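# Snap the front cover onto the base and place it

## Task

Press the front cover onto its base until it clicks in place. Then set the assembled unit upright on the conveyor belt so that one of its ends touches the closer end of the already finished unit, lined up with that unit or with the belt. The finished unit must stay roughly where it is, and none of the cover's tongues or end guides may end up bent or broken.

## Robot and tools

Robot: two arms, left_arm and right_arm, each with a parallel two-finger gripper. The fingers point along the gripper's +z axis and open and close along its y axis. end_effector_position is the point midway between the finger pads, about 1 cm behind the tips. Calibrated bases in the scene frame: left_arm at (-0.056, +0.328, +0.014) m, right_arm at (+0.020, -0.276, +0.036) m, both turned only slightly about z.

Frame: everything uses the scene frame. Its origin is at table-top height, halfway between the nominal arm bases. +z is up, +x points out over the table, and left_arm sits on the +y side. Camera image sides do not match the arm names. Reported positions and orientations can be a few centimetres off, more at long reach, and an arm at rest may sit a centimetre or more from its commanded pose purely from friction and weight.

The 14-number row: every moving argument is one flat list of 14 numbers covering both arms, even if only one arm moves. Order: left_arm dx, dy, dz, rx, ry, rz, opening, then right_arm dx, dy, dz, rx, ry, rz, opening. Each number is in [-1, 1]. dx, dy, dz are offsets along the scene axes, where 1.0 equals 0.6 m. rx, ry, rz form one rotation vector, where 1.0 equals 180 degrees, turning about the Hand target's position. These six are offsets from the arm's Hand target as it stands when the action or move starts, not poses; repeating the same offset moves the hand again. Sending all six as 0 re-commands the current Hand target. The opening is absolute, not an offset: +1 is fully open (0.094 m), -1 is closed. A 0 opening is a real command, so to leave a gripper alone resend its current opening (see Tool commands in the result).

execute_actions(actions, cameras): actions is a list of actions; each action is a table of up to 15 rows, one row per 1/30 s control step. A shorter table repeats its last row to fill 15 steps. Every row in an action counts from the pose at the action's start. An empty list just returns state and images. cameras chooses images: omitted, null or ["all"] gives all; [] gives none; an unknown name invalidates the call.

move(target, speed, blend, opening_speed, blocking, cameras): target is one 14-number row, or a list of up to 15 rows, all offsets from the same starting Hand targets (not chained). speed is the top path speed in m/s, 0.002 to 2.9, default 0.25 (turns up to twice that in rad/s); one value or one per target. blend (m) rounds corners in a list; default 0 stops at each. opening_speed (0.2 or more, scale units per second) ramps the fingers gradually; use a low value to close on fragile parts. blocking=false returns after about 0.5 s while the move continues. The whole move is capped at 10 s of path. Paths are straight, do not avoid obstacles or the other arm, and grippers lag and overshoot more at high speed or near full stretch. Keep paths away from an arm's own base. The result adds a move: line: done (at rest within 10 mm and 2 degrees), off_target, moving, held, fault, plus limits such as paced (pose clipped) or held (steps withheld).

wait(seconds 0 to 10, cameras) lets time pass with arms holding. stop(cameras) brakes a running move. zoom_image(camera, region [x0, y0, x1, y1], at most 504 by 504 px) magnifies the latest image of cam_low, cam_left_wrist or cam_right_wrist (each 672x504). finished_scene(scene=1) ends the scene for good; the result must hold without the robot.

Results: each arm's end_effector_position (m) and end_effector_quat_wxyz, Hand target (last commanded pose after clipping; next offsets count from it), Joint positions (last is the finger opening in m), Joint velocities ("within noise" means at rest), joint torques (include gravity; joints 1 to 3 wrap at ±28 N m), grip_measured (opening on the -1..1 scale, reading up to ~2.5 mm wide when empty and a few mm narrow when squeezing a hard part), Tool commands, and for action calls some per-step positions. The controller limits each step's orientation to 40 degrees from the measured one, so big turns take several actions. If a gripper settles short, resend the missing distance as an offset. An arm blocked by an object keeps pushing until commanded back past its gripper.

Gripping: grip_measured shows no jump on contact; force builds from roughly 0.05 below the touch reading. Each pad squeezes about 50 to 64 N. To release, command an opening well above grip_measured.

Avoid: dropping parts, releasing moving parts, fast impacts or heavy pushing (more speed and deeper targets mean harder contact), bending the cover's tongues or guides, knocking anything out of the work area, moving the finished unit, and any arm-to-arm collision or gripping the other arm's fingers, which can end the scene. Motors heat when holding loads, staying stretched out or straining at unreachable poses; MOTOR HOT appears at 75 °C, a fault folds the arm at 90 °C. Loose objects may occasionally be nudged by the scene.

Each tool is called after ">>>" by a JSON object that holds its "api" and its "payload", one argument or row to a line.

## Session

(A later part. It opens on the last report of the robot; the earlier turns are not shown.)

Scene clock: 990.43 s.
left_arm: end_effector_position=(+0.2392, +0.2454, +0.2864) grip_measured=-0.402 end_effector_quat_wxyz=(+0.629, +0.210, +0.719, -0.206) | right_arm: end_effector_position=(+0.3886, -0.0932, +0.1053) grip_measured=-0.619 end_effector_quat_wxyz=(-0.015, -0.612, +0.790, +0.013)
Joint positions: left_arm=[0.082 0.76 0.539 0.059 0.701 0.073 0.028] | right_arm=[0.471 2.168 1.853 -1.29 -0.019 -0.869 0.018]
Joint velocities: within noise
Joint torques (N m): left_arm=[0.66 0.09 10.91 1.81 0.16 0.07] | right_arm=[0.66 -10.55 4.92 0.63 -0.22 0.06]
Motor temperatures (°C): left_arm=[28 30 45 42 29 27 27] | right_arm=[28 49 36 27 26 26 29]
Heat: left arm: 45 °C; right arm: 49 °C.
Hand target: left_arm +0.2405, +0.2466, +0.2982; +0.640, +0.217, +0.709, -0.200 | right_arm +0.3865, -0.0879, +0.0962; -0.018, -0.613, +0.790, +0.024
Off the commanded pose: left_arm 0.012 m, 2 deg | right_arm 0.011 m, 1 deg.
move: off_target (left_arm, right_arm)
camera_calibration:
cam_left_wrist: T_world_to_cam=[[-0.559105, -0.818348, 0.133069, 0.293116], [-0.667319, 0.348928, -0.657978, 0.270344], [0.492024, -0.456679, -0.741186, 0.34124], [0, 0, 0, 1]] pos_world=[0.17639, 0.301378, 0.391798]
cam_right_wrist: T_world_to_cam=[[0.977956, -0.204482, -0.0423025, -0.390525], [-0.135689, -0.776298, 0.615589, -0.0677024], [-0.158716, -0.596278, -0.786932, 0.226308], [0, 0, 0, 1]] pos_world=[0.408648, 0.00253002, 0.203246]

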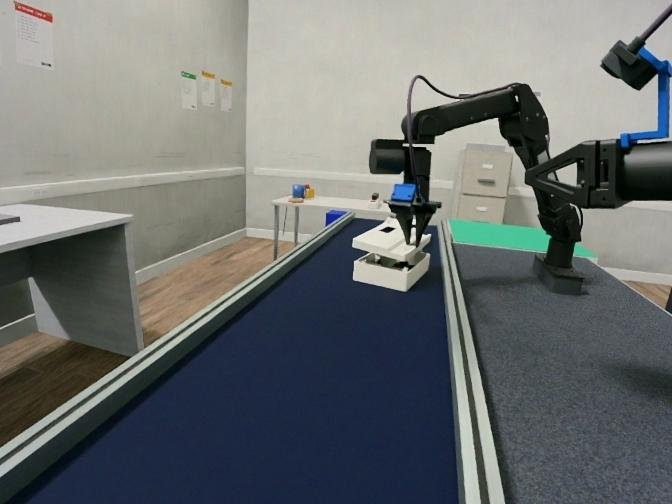

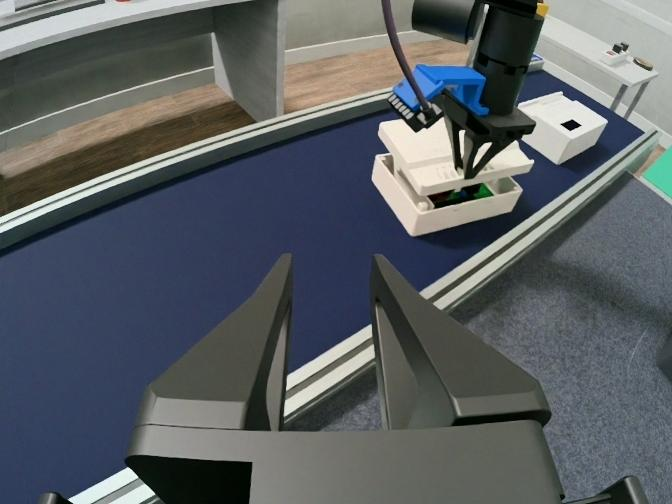

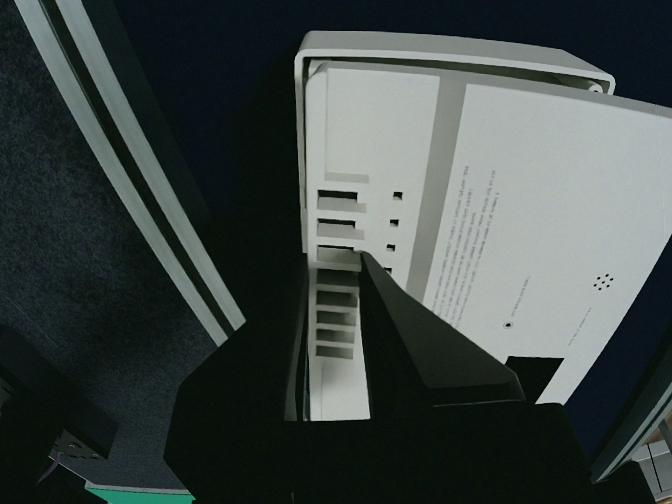

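>>> {"api": "move", "payload": {
  "target": [0,0,0,0,0,0,-0.4,0,0,-0.022,0,0,0,-1],
  "speed": 0.06
}}

>>> {"api": "zoom_image", "payload": {
  "camera": "cam_low",
  "region": [345, 225, 440, 295]
}}

>>> {"api": "zoom_image", "payload": {
  "camera": "cam_left_wrist",
  "region": [355, 110, 535, 245]
}}

>>> {"api": "zoom_image", "payload": {
  "camera": "cam_right_wrist",
  "region": [290, 0, 670, 200]
}}

Scene clock: 995.70 s.
left_arm: end_effector_position=(+0.2392, +0.2454, +0.2864) grip_measured=-0.402 end_effector_quat_wxyz=(+0.629, +0.210, +0.719, -0.206) | right_arm: end_effector_position=(+0.3897, -0.0927, +0.0952) grip_measured=-0.619 end_effector_quat_wxyz=(-0.011, -0.612, +0.790, +0.012)
Joint positions: left_arm=[0.082 0.76 0.539 0.059 0.701 0.073 0.028] | right_arm=[0.471 2.168 1.813 -1.241 -0.019 -0.869 0.018]
Joint velocities: within noise
Joint torques (N m): left_arm=[0.65 0.09 10.92 1.82 0.17 0.07] | right_arm=[0.66 -10.1 4.77 0.64 -0.23 0.06]
Motor temperatures (°C): left_arm=[28 30 45 42 29 27 27] | right_arm=[28 50 36 27 26 26 29]
Heat: left arm: 45 °C; right arm: 50 °C.
Hand target: left_arm +0.2405, +0.2466, +0.2982; +0.640, +0.217, +0.709, -0.200 | right_arm +0.3865, -0.0879, +0.0829; -0.018, -0.613, +0.790, +0.024
Off the commanded pose: left_arm 0.012 m, 2 deg | right_arm 0.013 m, 2 deg.
move: off_target (left_arm, right_arm)
camera_calibration:
cam_left_wrist: T_world_to_cam=[[-0.559105, -0.818348, 0.133069, 0.293116], [-0.667319, 0.348928, -0.657978, 0.270344], [0.492024, -0.456679, -0.741186, 0.34124], [0, 0, 0, 1]] pos_world=[0.17639, 0.301378, 0.391798]
cam_right_wrist: T_world_to_cam=[[0.978252, -0.204338, -0.0356299, -0.392599], [-0.140346, -0.778555, 0.611682, -0.0589664], [-0.152729, -0.593378, -0.790301, 0.216977], [0, 0, 0, 1]] pos_world=[0.408924, 0.00261806, 0.193557]

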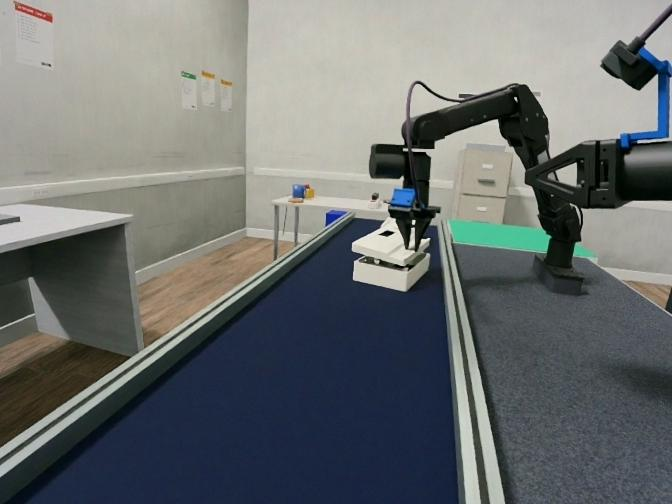

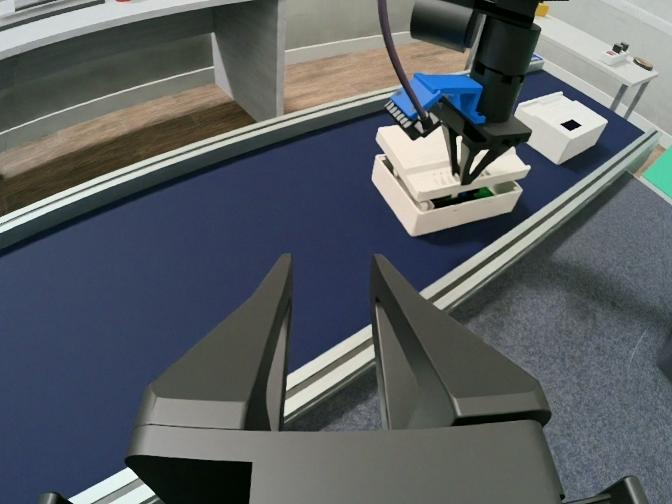

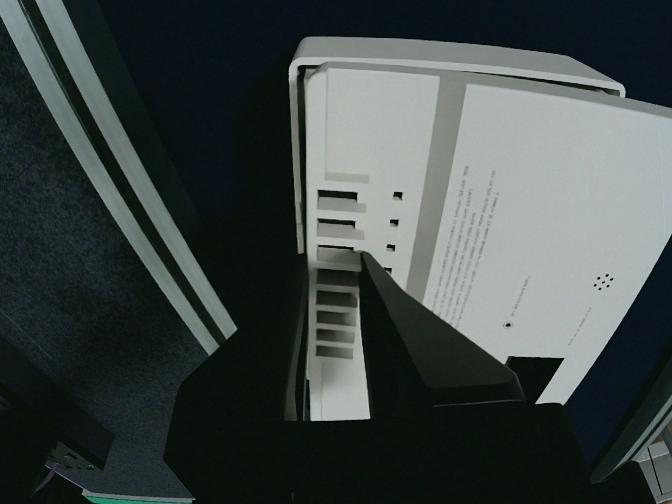

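Scaled by 5.305 from the camera's 672x504 image, which has a finer 960x720 frame.

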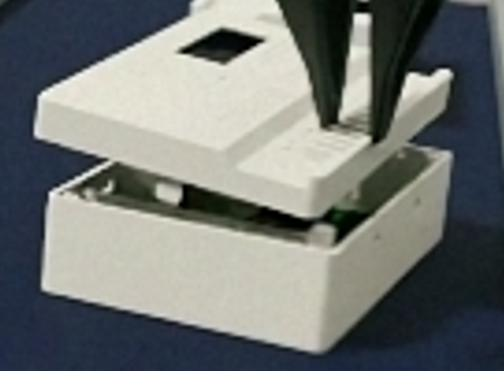

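Scaled by 2.800 from the camera's 672x504 image, which has a finer 960x720 frame.

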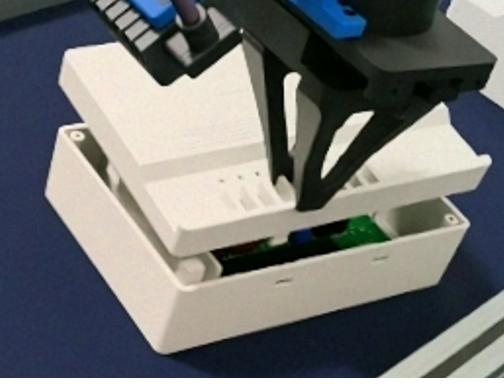

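Scaled by 1.326 from the camera's 672x504 image, which has a finer 960x720 frame.

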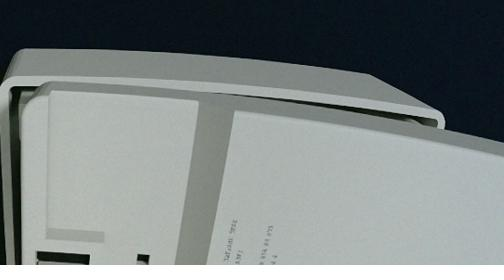

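>>> {"api": "move", "payload": {
  "target": [
    [0,0,0,0,0,0,-0.4,-0.005,-0.001,0.055,0,0,0,-1],
    [0,0,0,0,0,0,-0.4,-0.006,-0.001,0.004,0,0,0,-1]
  ],
  "speed": 0.09
}}

>>> {"api": "zoom_image", "payload": {
  "camera": "cam_low",
  "region": [345, 225, 440, 295]
}}

>>> {"api": "zoom_image", "payload": {
  "camera": "cam_left_wrist",
  "region": [355, 110, 535, 245]
}}

>>> {"api": "zoom_image", "payload": {
  "camera": "cam_right_wrist",
  "region": [290, 0, 670, 200]
}}

Scene clock: 1003.93 s.
left_arm: end_effector_position=(+0.2392, +0.2454, +0.2864) grip_measured=-0.402 end_effector_quat_wxyz=(+0.629, +0.210, +0.719, -0.206) | right_arm: end_effector_position=(+0.3849, -0.0940, +0.0910) grip_measured=-0.619 end_effector_quat_wxyz=(-0.019, -0.613, +0.790, +0.014)
Joint positions: left_arm=[0.082 0.76 0.539 0.059 0.701 0.073 0.028] | right_arm=[0.473 2.168 1.795 -1.241 -0.019 -0.868 0.018]
Joint velocities: within noise
Joint torques (N m): left_arm=[0.66 0.1 10.92 1.81 0.17 0.08] | right_arm=[0.7 -11.12 4.89 0.58 -0.22 0.08]
Motor temperatures (°C): left_arm=[28 30 45 42 29 27 27] | right_arm=[28 52 35 27 26 26 30]
Heat: left arm: 45 °C; right arm: 52 °C.
Hand target: left_arm +0.2405, +0.2466, +0.2982; +0.640, +0.217, +0.709, -0.200 | right_arm +0.3828, -0.0885, +0.0853; -0.019, -0.613, +0.790, +0.024
Off the commanded pose: left_arm 0.012 m, 2 deg | right_arm 0.008 m, 1 deg.
move: off_target (left_arm)
camera_calibration:
cam_left_wrist: T_world_to_cam=[[-0.559105, -0.818348, 0.133069, 0.293116], [-0.667319, 0.348928, -0.657978, 0.270344], [0.492024, -0.456679, -0.741186, 0.34124], [0, 0, 0, 1]] pos_world=[0.17639, 0.301378, 0.391798]
cam_right_wrist: T_world_to_cam=[[0.97798, -0.202809, -0.0492275, -0.386827], [-0.129355, -0.774171, 0.619619, -0.06265], [-0.163775, -0.599607, -0.783358, 0.2153], [0, 0, 0, 1]] pos_world=[0.405466, 0.00214147, 0.188433]

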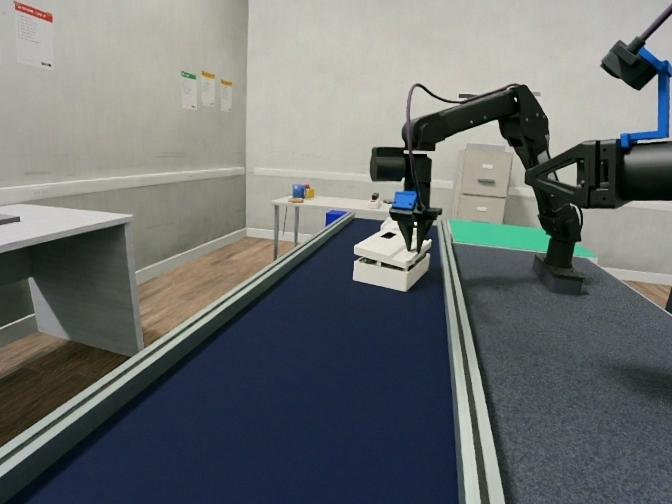

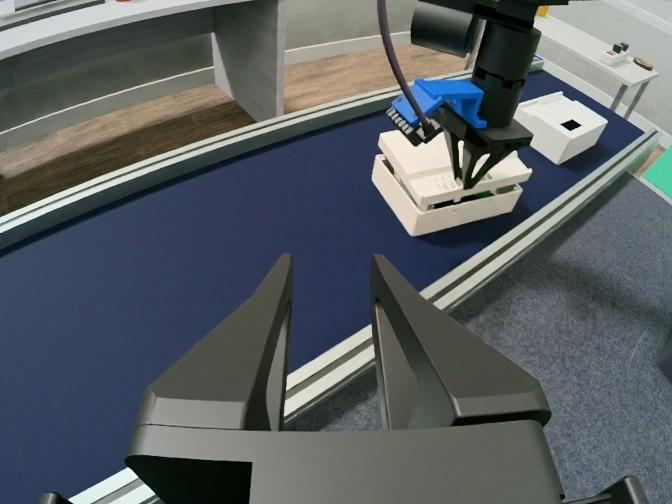

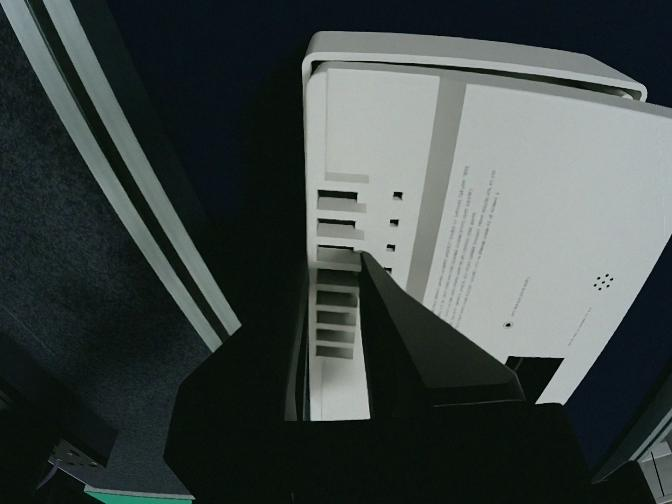

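Scaled by 5.305 from the camera's 672x504 image, which has a finer 960x720 frame.

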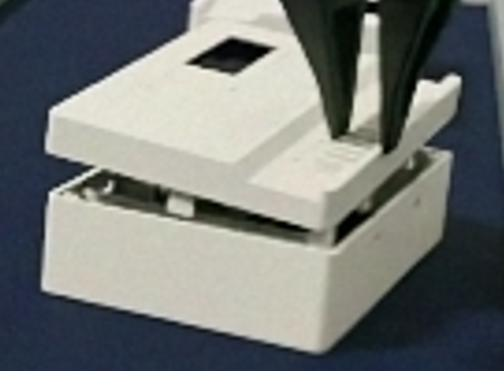

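Scaled by 2.800 from the camera's 672x504 image, which has a finer 960x720 frame.

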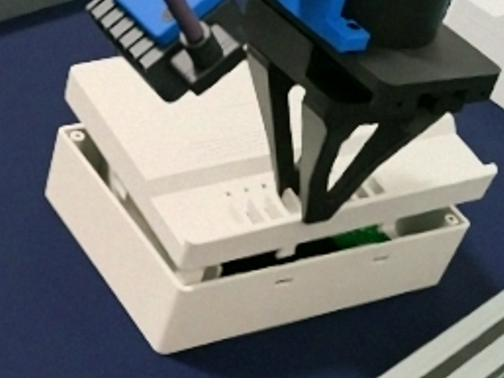

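Scaled by 1.326 from the camera's 672x504 image, which has a finer 960x720 frame.

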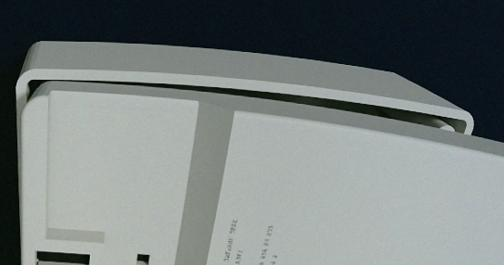

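>>> {"api": "move", "payload": {
  "target": [0,0,0,0,0,0,-0.4,0.0025,0.001,-0.03,0,0,0,-1],
  "speed": 0.05
}}

>>> {"api": "zoom_image", "payload": {
  "camera": "cam_low",
  "region": [345, 225, 440, 295]
}}

>>> {"api": "zoom_image", "payload": {
  "camera": "cam_left_wrist",
  "region": [355, 110, 535, 245]
}}

>>> {"api": "zoom_image", "payload": {
  "camera": "cam_right_wrist",
  "region": [290, 0, 670, 200]
}}

Scene clock: 1008.77 s.
left_arm: end_effector_position=(+0.2392, +0.2454, +0.2864) grip_measured=-0.402 end_effector_quat_wxyz=(+0.629, +0.210, +0.719, -0.206) | right_arm: end_effector_position=(+0.3861, -0.0934, +0.0834) grip_measured=-0.619 end_effector_quat_wxyz=(-0.014, -0.613, +0.790, +0.013)
Joint positions: left_arm=[0.082 0.76 0.539 0.059 0.701 0.073 0.028] | right_arm=[0.473 2.168 1.765 -1.202 -0.019 -0.868 0.018]
Joint velocities: within noise
Joint torques (N m): left_arm=[0.65 0.09 10.92 1.81 0.17 0.07] | right_arm=[0.68 -9.83 4.1 0.85 -0.23 0.07]
Motor temperatures (°C): left_arm=[28 30 45 42 29 27 27] | right_arm=[28 53 35 27 26 26 30]
Heat: left arm: 45 °C; right arm: 53 °C.
Hand target: left_arm +0.2405, +0.2466, +0.2982; +0.640, +0.217, +0.709, -0.200 | right_arm +0.3845, -0.0878, +0.0674; -0.018, -0.613, +0.790, +0.024
Off the commanded pose: left_arm 0.012 m, 2 deg | right_arm 0.017 m, 1 deg.
move: off_target (left_arm, right_arm)
camera_calibration:
cam_left_wrist: T_world_to_cam=[[-0.559105, -0.818348, 0.133069, 0.293116], [-0.667319, 0.348928, -0.657978, 0.270344], [0.492024, -0.456679, -0.741186, 0.34124], [0, 0, 0, 1]] pos_world=[0.17639, 0.301378, 0.391798]
cam_right_wrist: T_world_to_cam=[[0.978288, -0.203026, -0.0416296, -0.389006], [-0.135003, -0.776676, 0.615263, -0.0549778], [-0.157247, -0.596284, -0.787222, 0.207965], [0, 0, 0, 1]] pos_world=[0.40584, 0.00232826, 0.181347]

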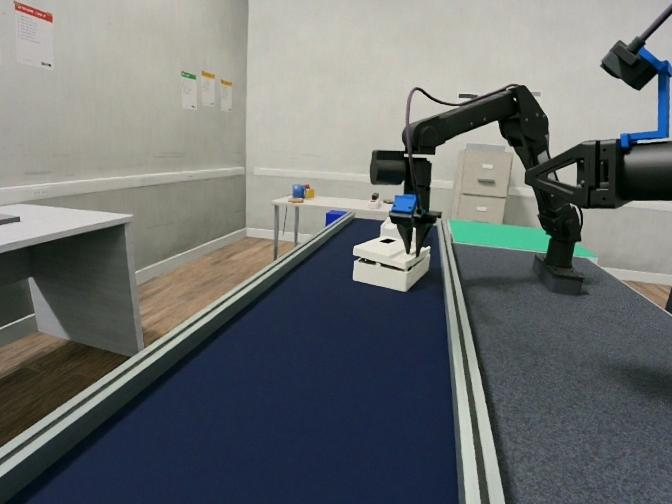

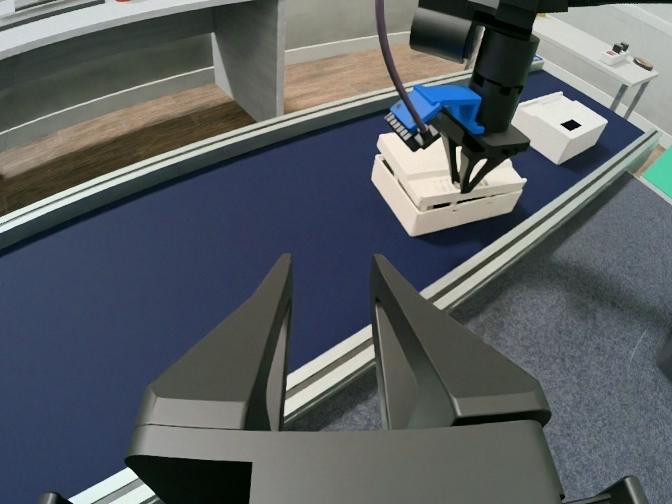

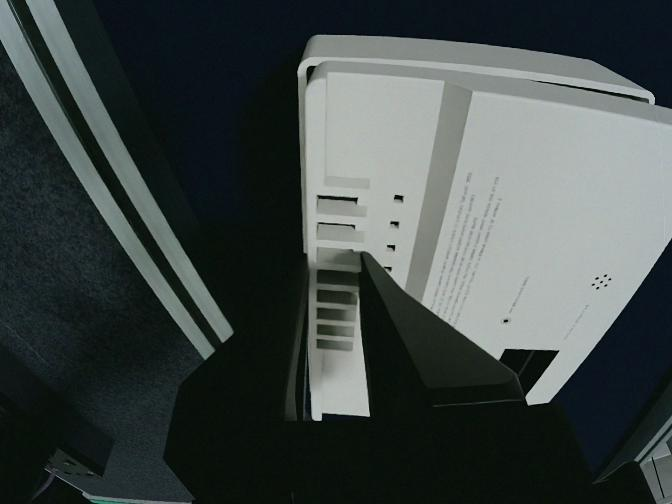

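Scaled by 5.305 from the camera's 672x504 image, which has a finer 960x720 frame.

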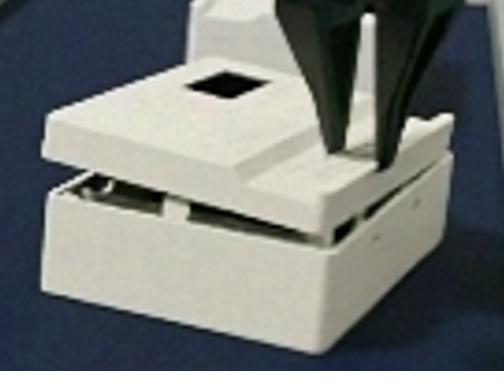

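Scaled by 2.800 from the camera's 672x504 image, which has a finer 960x720 frame.

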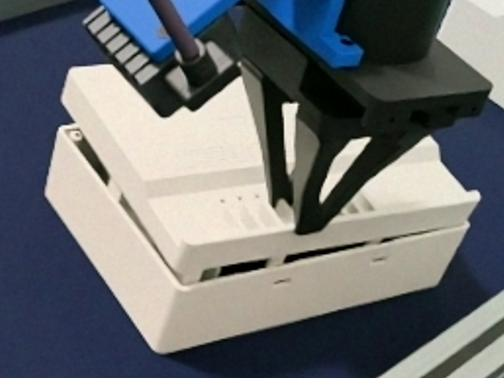

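Scaled by 1.326 from the camera's 672x504 image, which has a finer 960x720 frame.

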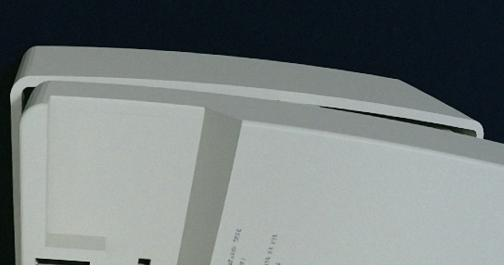

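>>> {"api": "move", "payload": {
  "target": [
    [0,0,0,0,0,0,-0.4,-0.003,-0.002,0.075,0,0,0,-1],
    [0,0,0,0,0,0,-0.4,-0.003,-0.002,0.0,0,0,0,-1]
  ],
  "speed": 0.09
}}

>>> {"api": "zoom_image", "payload": {
  "camera": "cam_low",
  "region": [345, 225, 440, 295]
}}

>>> {"api": "zoom_image", "payload": {
  "camera": "cam_left_wrist",
  "region": [355, 110, 535, 245]
}}

>>> {"api": "zoom_image", "payload": {
  "camera": "cam_right_wrist",
  "region": [290, 0, 670, 200]
}}

Scene clock: 1014.60 s.
left_arm: end_effector_position=(+0.2392, +0.2454, +0.2864) grip_measured=-0.402 end_effector_quat_wxyz=(+0.629, +0.210, +0.719, -0.206) | right_arm: end_effector_position=(+0.3820, -0.0950, +0.0818) grip_measured=-0.620 end_effector_quat_wxyz=(-0.022, -0.612, +0.790, +0.016)
Joint positions: left_arm=[0.082 0.76 0.539 0.059 0.701 0.073 0.028] | right_arm=[0.473 2.168 1.758 -1.21 -0.022 -0.867 0.018]
Joint velocities: within noise
Joint torques (N m): left_arm=[0.65 0.09 10.91 1.82 0.16 0.07] | right_arm=[0.61 -10.32 3.69 0.97 -0.2 0.06]
Motor temperatures (°C): left_arm=[28 30 45 42 29 27 27] | right_arm=[28 53 35 27 26 26 30]
Heat: left arm: 45 °C; right arm: 53 °C.
Hand target: left_arm +0.2405, +0.2466, +0.2982; +0.640, +0.217, +0.709, -0.200 | right_arm +0.3827, -0.0891, +0.0674; -0.018, -0.613, +0.790, +0.024
Off the commanded pose: left_arm 0.012 m, 2 deg | right_arm 0.016 m, 1 deg.
move: off_target (left_arm, right_arm)
camera_calibration:
cam_left_wrist: T_world_to_cam=[[-0.559105, -0.818348, 0.133069, 0.293116], [-0.667319, 0.348928, -0.657978, 0.270344], [0.492024, -0.456679, -0.741186, 0.34124], [0, 0, 0, 1]] pos_world=[0.17639, 0.301378, 0.391798]
cam_right_wrist: T_world_to_cam=[[0.977357, -0.204124, -0.0557367, -0.384032], [-0.126135, -0.773529, 0.621082, -0.0592876], [-0.169891, -0.599988, -0.781762, 0.209163], [0, 0, 0, 1]] pos_world=[0.403393, 0.00124462, 0.178934]

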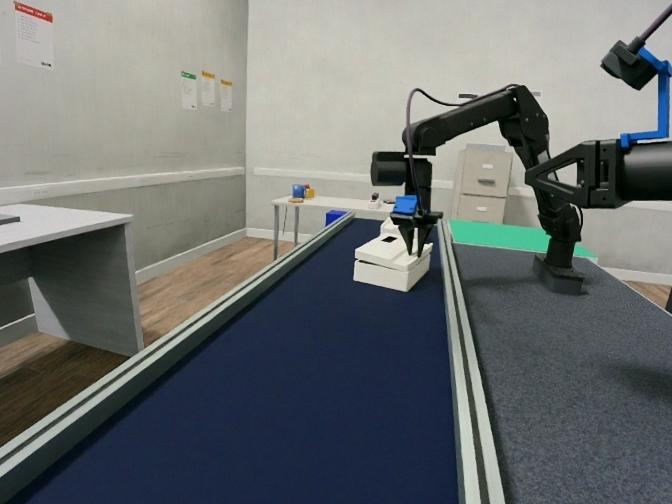

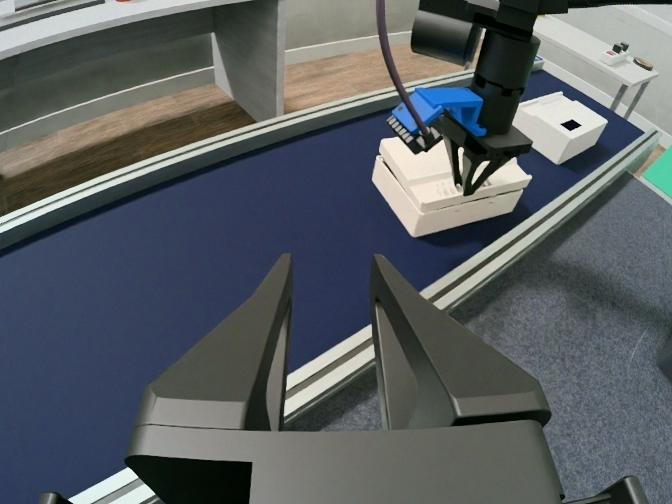

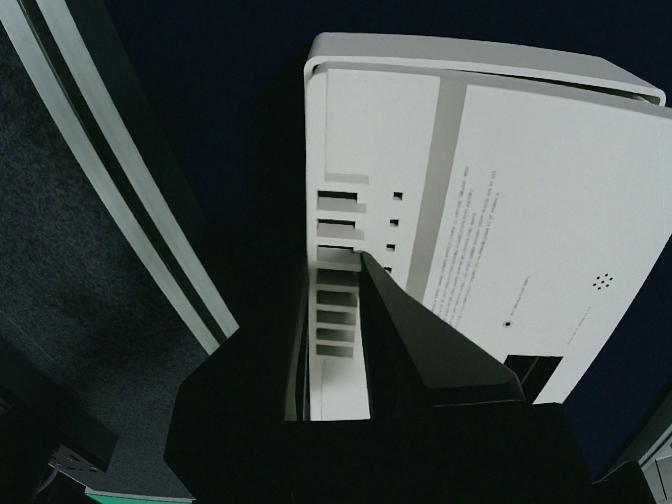

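Scaled by 5.305 from the camera's 672x504 image, which has a finer 960x720 frame.

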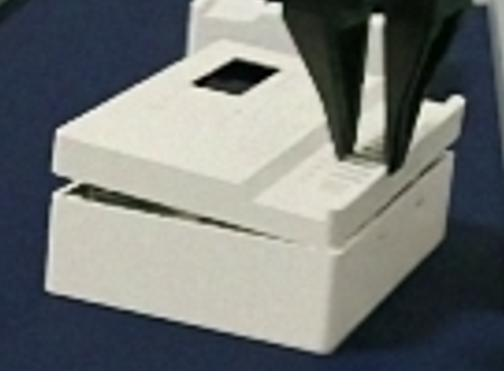

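Scaled by 2.800 from the camera's 672x504 image, which has a finer 960x720 frame.

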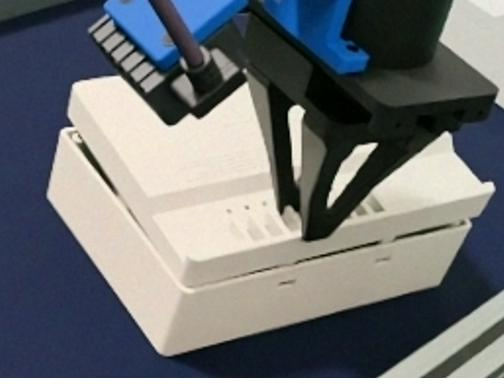

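Scaled by 1.326 from the camera's 672x504 image, which has a finer 960x720 frame.

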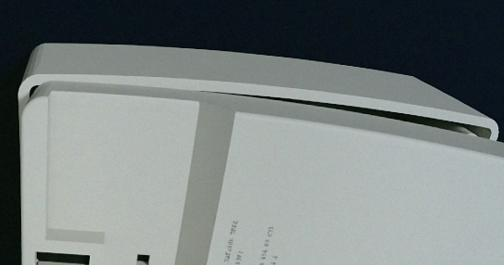

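>>> {"api": "move", "payload": {
  "target": [
    [0,0,0,0,0,0,-0.4,0.002,0.0022,0.075,0,0,0,-1],
    [0,0,0,0,0,0,-0.4,0.002,0.0022,0.0,0,0,0,-1]
  ],
  "speed": 0.09
}}

>>> {"api": "zoom_image", "payload": {
  "camera": "cam_low",
  "region": [345, 225, 440, 295]
}}

>>> {"api": "zoom_image", "payload": {
  "camera": "cam_left_wrist",
  "region": [355, 110, 535, 245]
}}

>>> {"api": "zoom_image", "payload": {
  "camera": "cam_right_wrist",
  "region": [290, 0, 670, 200]
}}

Scene clock: 1019.50 s.
left_arm: end_effector_position=(+0.2392, +0.2454, +0.2864) grip_measured=-0.402 end_effector_quat_wxyz=(+0.629, +0.210, +0.719, -0.206) | right_arm: end_effector_position=(+0.3825, -0.0947, +0.0822) grip_measured=-0.620 end_effector_quat_wxyz=(-0.021, -0.612, +0.790, +0.016)
Joint positions: left_arm=[0.082 0.76 0.539 0.059 0.701 0.073 0.028] | right_arm=[0.473 2.168 1.76 -1.21 -0.022 -0.867 0.018]
Joint velocities: within noise
Joint torques (N m): left_arm=[0.65 0.1 10.92 1.82 0.16 0.06] | right_arm=[0.75 -9.96 4.22 0.94 -0.2 0.07]
Motor temperatures (°C): left_arm=[28 30 45 42 29 27 27] | right_arm=[28 54 35 27 26 26 30]
Heat: left arm: 45 °C; right arm: 54 °C.
Hand target: left_arm +0.2405, +0.2466, +0.2982; +0.640, +0.217, +0.709, -0.200 | right_arm +0.3839, -0.0878, +0.0674; -0.018, -0.613, +0.790, +0.024
Off the commanded pose: left_arm 0.012 m, 2 deg | right_arm 0.016 m, 1 deg.
move: off_target (left_arm, right_arm)
camera_calibration:
cam_left_wrist: T_world_to_cam=[[-0.559105, -0.818348, 0.133069, 0.293116], [-0.667319, 0.348928, -0.657978, 0.270344], [0.492024, -0.456679, -0.741186, 0.34124], [0, 0, 0, 1]] pos_world=[0.17639, 0.301378, 0.391798]
cam_right_wrist: T_world_to_cam=[[0.977308, -0.204785, -0.0541499, -0.384611], [-0.127793, -0.773894, 0.620288, -0.058646], [-0.168932, -0.599293, -0.782502, 0.209565], [0, 0, 0, 1]] pos_world=[0.403791, 0.00144262, 0.179536]

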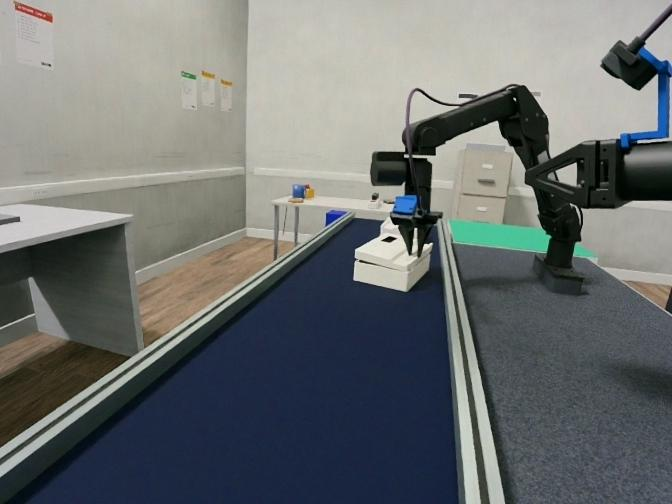

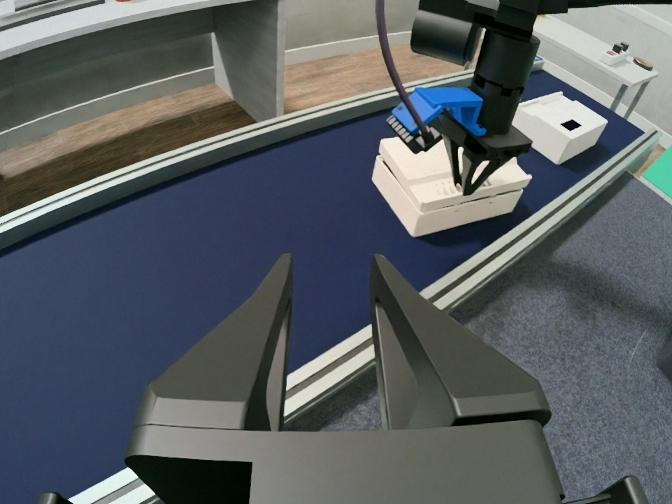

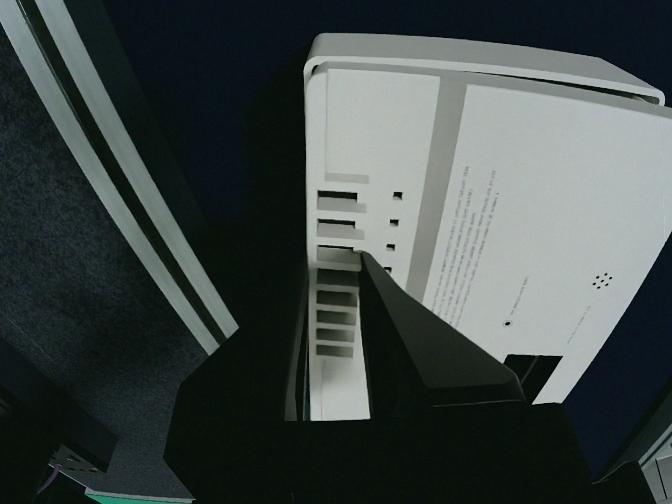

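Scaled by 5.305 from the camera's 672x504 image, which has a finer 960x720 frame.

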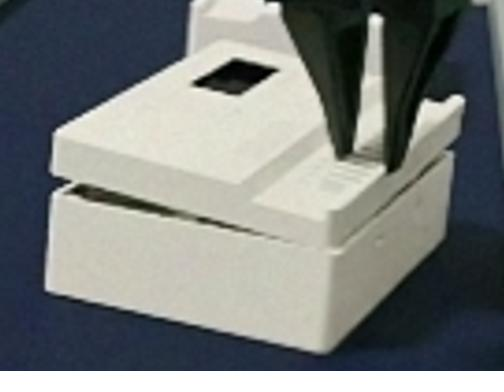

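Scaled by 2.800 from the camera's 672x504 image, which has a finer 960x720 frame.

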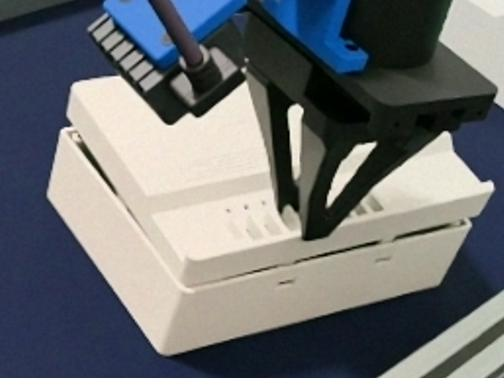

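Scaled by 1.326 from the camera's 672x504 image, which has a finer 960x720 frame.

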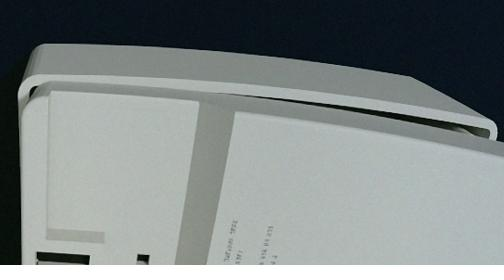

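>>> {"api": "move", "payload": {
  "target": [
    [0,0,0,0,0,0,-0.4,0.002,0.0045,0.09,0,0,0,-1],
    [0,0,0,0,0,0,-0.4,0.002,0.0045,0.0,0,0,0,-1]
  ],
  "speed": 0.09
}}

>>> {"api": "zoom_image", "payload": {
  "camera": "cam_low",
  "region": [345, 225, 440, 295]
}}

>>> {"api": "zoom_image", "payload": {
  "camera": "cam_left_wrist",
  "region": [355, 110, 535, 245]
}}

>>> {"api": "zoom_image", "payload": {
  "camera": "cam_right_wrist",
  "region": [290, 0, 670, 200]
}}

Scene clock: 1038.07 s.
left_arm: end_effector_position=(+0.2392, +0.2454, +0.2864) grip_measured=-0.402 end_effector_quat_wxyz=(+0.629, +0.210, +0.719, -0.206) | right_arm: end_effector_position=(+0.3864, -0.0904, +0.0801) grip_measured=-0.620 end_effector_quat_wxyz=(-0.015, -0.611, +0.791, +0.014)
Joint positions: left_arm=[0.082 0.76 0.539 0.059 0.701 0.073 0.028] | right_arm=[0.478 2.179 1.769 -1.196 -0.022 -0.859 0.018]
Joint velocities: within noise
Joint torques (N m): left_arm=[0.66 0.1 10.92 1.82 0.16 0.07] | right_arm=[0.7 -10.11 4.66 0.75 -0.2 0.04]
Motor temperatures (°C): left_arm=[28 30 45 42 29 27 27] | right_arm=[28 54 35 27 26 26 30]
Heat: left arm: 45 °C; right arm: 54 °C.
Hand target: left_arm +0.2405, +0.2466, +0.2982; +0.640, +0.217, +0.709, -0.200 | right_arm +0.3850, -0.0850, +0.0673; -0.018, -0.613, +0.790, +0.024
Off the commanded pose: left_arm 0.012 m, 2 deg | right_arm 0.014 m, 1 deg.
move: off_target (left_arm, right_arm)
camera_calibration:
cam_left_wrist: T_world_to_cam=[[-0.559105, -0.818348, 0.133069, 0.293116], [-0.667319, 0.348928, -0.657978, 0.270344], [0.492024, -0.456679, -0.741186, 0.34124], [0, 0, 0, 1]] pos_world=[0.17639, 0.301378, 0.391798]
cam_right_wrist: T_world_to_cam=[[0.977482, -0.206339, -0.0441987, -0.388552], [-0.136189, -0.776852, 0.614779, -0.0500809], [-0.161189, -0.594916, -0.78746, 0.208947], [0, 0, 0, 1]] pos_world=[0.406662, 0.00522676, 0.178152]

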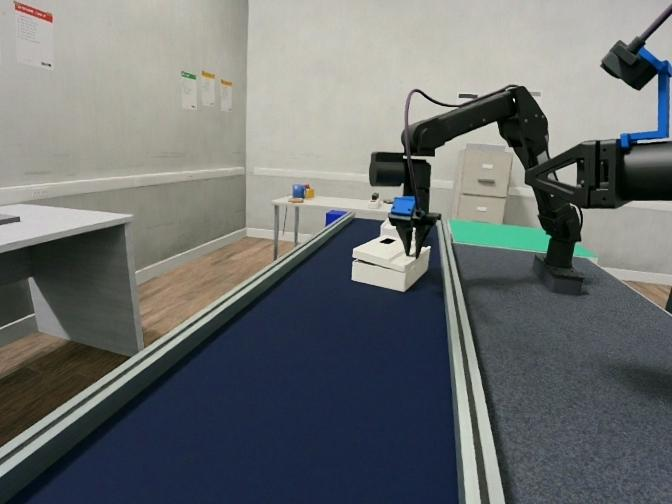

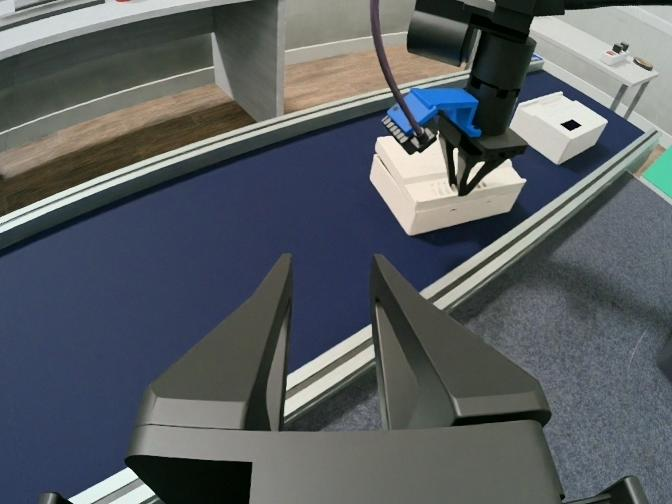

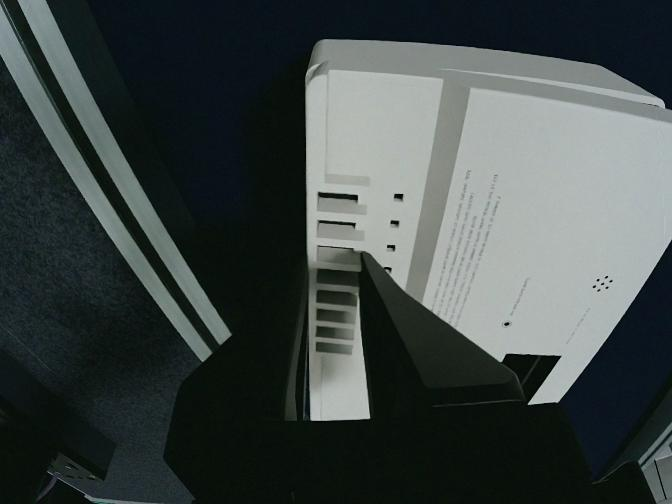

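Scaled by 5.305 from the camera's 672x504 image, which has a finer 960x720 frame.

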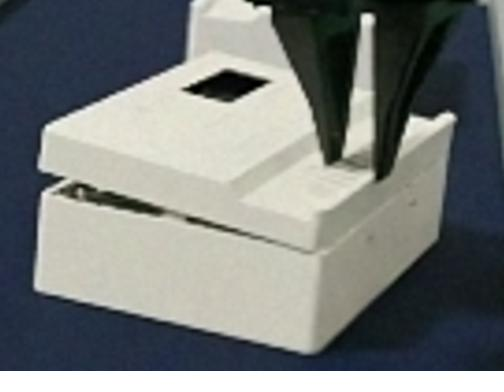

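Scaled by 2.800 from the camera's 672x504 image, which has a finer 960x720 frame.

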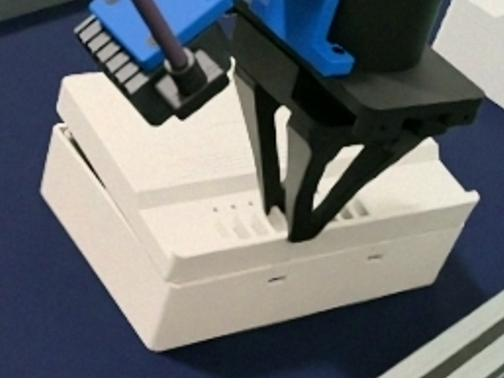

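Scaled by 1.326 from the camera's 672x504 image, which has a finer 960x720 frame.

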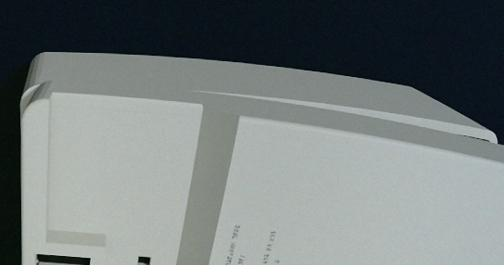

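>>> {"api": "move", "payload": {
  "target": [
    [0,0,0,0,0,0,-0.4,0,0,0.006,0,0,0,-0.35],
    [0,0,0,0,0,0,-0.4,0,0,0.12,0,0,0,-0.35]
  ],
  "speed": 0.12
}}

>>> {"api": "zoom_image", "payload": {
  "camera": "cam_low",
  "region": [345, 225, 440, 295]
}}

>>> {"api": "zoom_image", "payload": {
  "camera": "cam_left_wrist",
  "region": [355, 110, 535, 245]
}}

Scene clock: 1045.07 s.
left_arm: end_effector_position=(+0.2392, +0.2454, +0.2864) grip_measured=-0.402 end_effector_quat_wxyz=(+0.629, +0.210, +0.719, -0.206) | right_arm: end_effector_position=(+0.3853, -0.0909, +0.1348) grip_measured=-0.352 end_effector_quat_wxyz=(-0.024, -0.611, +0.791, +0.016)
Joint positions: left_arm=[0.082 0.76 0.539 0.059 0.701 0.073 0.028] | right_arm=[0.478 2.179 1.986 -1.431 -0.022 -0.859 0.03]
Joint velocities: within noise
Joint torques (N m): left_arm=[0.66 0.1 10.92 1.82 0.16 0.07] | right_arm=[0.69 -11.63 7.12 0.29 -0.21 0.03]
Motor temperatures (°C): left_arm=[28 30 45 42 29 27 27] | right_arm=[28 54 35 27 26 26 30]
Heat: left arm: 45 °C; right arm: 54 °C.
Hand target: left_arm +0.2405, +0.2466, +0.2982; +0.640, +0.217, +0.709, -0.200 | right_arm +0.3850, -0.0850, +0.1393; -0.019, -0.613, +0.790, +0.024
Off the commanded pose: left_arm 0.012 m, 2 deg | right_arm 0.008 m, 1 deg.
move: off_target (left_arm)
camera_calibration:
cam_left_wrist: T_world_to_cam=[[-0.559105, -0.818348, 0.133069, 0.293116], [-0.667319, 0.348928, -0.657978, 0.270344], [0.492024, -0.456679, -0.741186, 0.34124], [0, 0, 0, 1]] pos_world=[0.17639, 0.301378, 0.391798]
cam_right_wrist: T_world_to_cam=[[0.976542, -0.207192, -0.0586217, -0.382951], [-0.126339, -0.771789, 0.623201, -0.0887555], [-0.174366, -0.601176, -0.779861, 0.254997], [0, 0, 0, 1]] pos_world=[0.407218, 0.00545317, 0.231726]

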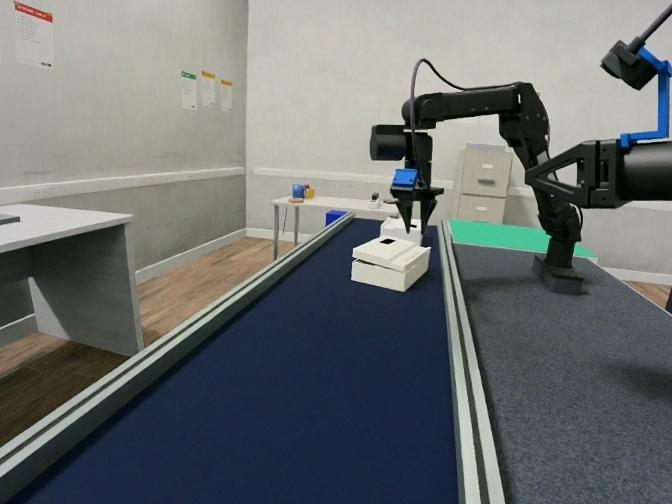

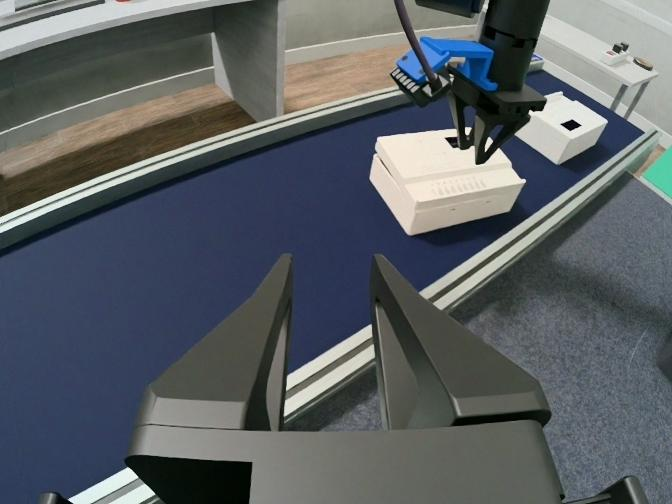

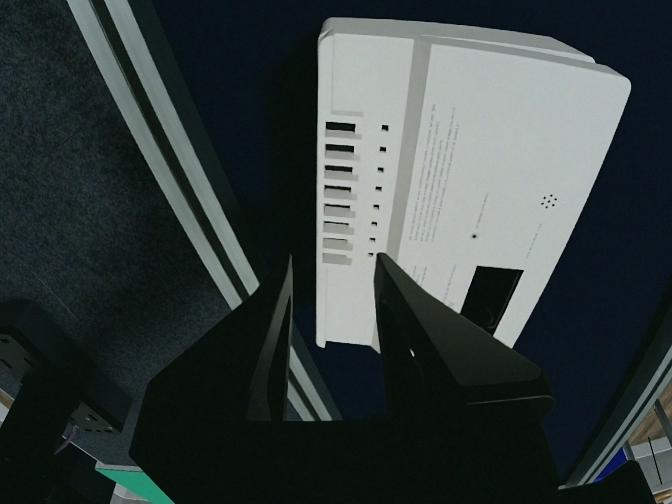

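Scaled by 5.305 from the camera's 672x504 image, which has a finer 960x720 frame.

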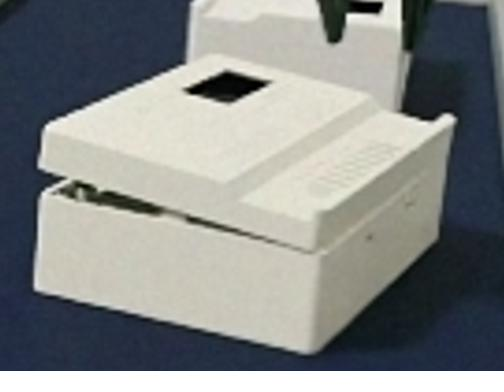

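Scaled by 2.800 from the camera's 672x504 image, which has a finer 960x720 frame.

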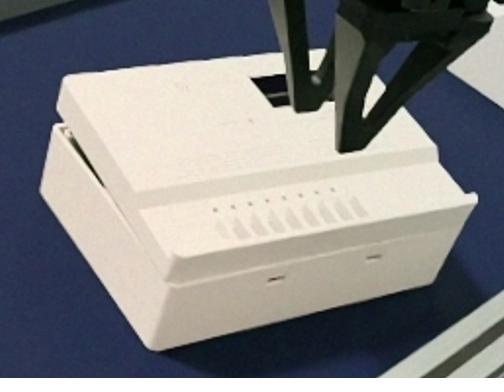

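>>> {"api": "move", "payload": {
  "target": [
    [0,0,0,0,0,0,-0.4,0,0,0.08,0,0,0,-0.35],
    [0,0,0,0,0,0,-0.4,0.16,-0.09,0.06,0,0,-0.5,-1]
  ],
  "speed": [0.2,0.8],
  "cameras": ["cam_right_wrist"]
}}

Scene clock: 1052.20 s.
left_arm: end_effector_position=(+0.2392, +0.2454, +0.2864) grip_measured=-0.402 end_effector_quat_wxyz=(+0.629, +0.210, +0.719, -0.206) | right_arm: end_effector_position=(+0.4769, -0.1404, +0.1816) grip_measured=-0.986 end_effector_quat_wxyz=(+0.048, +0.121, +0.991, +0.044)
Joint positions: left_arm=[0.082 0.76 0.539 0.059 0.701 0.073 0.028] | right_arm=[0.291 2.38 2.513 -1.58 -0.044 0.516 0.001]
Joint velocities: within noise
Joint torques (N m): left_arm=[0.66 0.09 10.91 1.81 0.16 0.07] | right_arm=[-0.12 -11.11 7.24 0.76 -0.14 0.1]
Motor temperatures (°C): left_arm=[28 30 45 42 29 27 27] | right_arm=[28 54 36 27 26 26 29]
Heat: left arm: 45 °C; right arm: 54 °C.
Hand target: left_arm +0.2405, +0.2466, +0.2982; +0.640, +0.217, +0.709, -0.200 | right_arm +0.4810, -0.1391, +0.1754; +0.004, +0.125, +0.992, +0.030
Off the commanded pose: left_arm 0.012 m, 2 deg | right_arm 0.008 m, 5 deg.
joint sent to its limit (right arm) — joint 4 (wrist pitch), lower limit. The joint targets are off in orientation, not in position.
move: off_target (left_arm, right_arm); target 2's new opening was sent with right_arm's hand 0.008 m and 5 deg from that target
camera_calibration:
cam_right_wrist: T_world_to_cam=[[-0.189559, -0.976979, -0.097878, -0.0248088], [-0.837454, 0.108833, 0.535562, 0.334215], [-0.51258, 0.183489, -0.838805, 0.559866], [0, 0, 0, 1]] pos_world=[0.562163, -0.16334, 0.288198]
Images, in order (width x height): cam_right_wrist 672x504.

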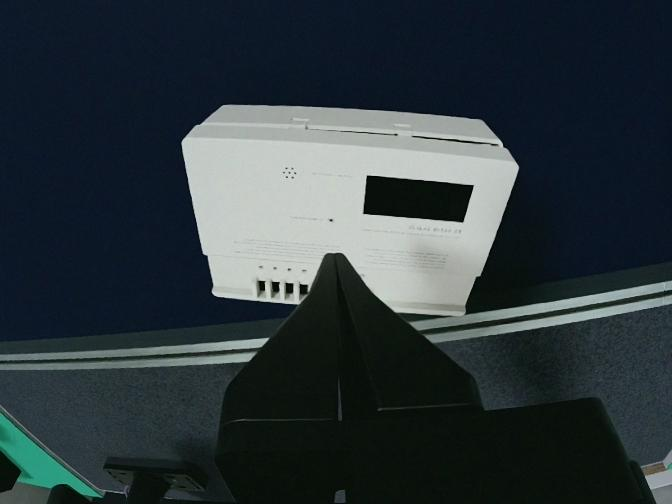

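>>> {"api": "zoom_image", "payload": {
  "camera": "cam_right_wrist",
  "region": [180, 90, 350, 170]
}}

>>> {"api": "zoom_image", "payload": {
  "camera": "cam_right_wrist",
  "region": [350, 90, 520, 170]
}}

Scaled by 2.965 from the camera's 672x504 image, which has a finer 960x720 frame.

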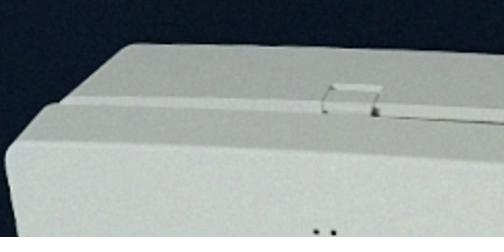

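Scaled by 2.965 from the camera's 672x504 image, which has a finer 960x720 frame.

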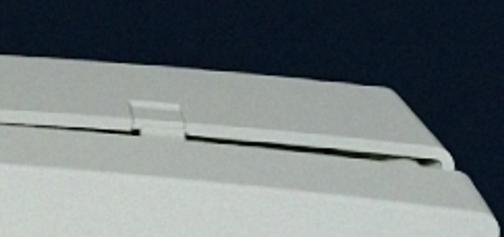

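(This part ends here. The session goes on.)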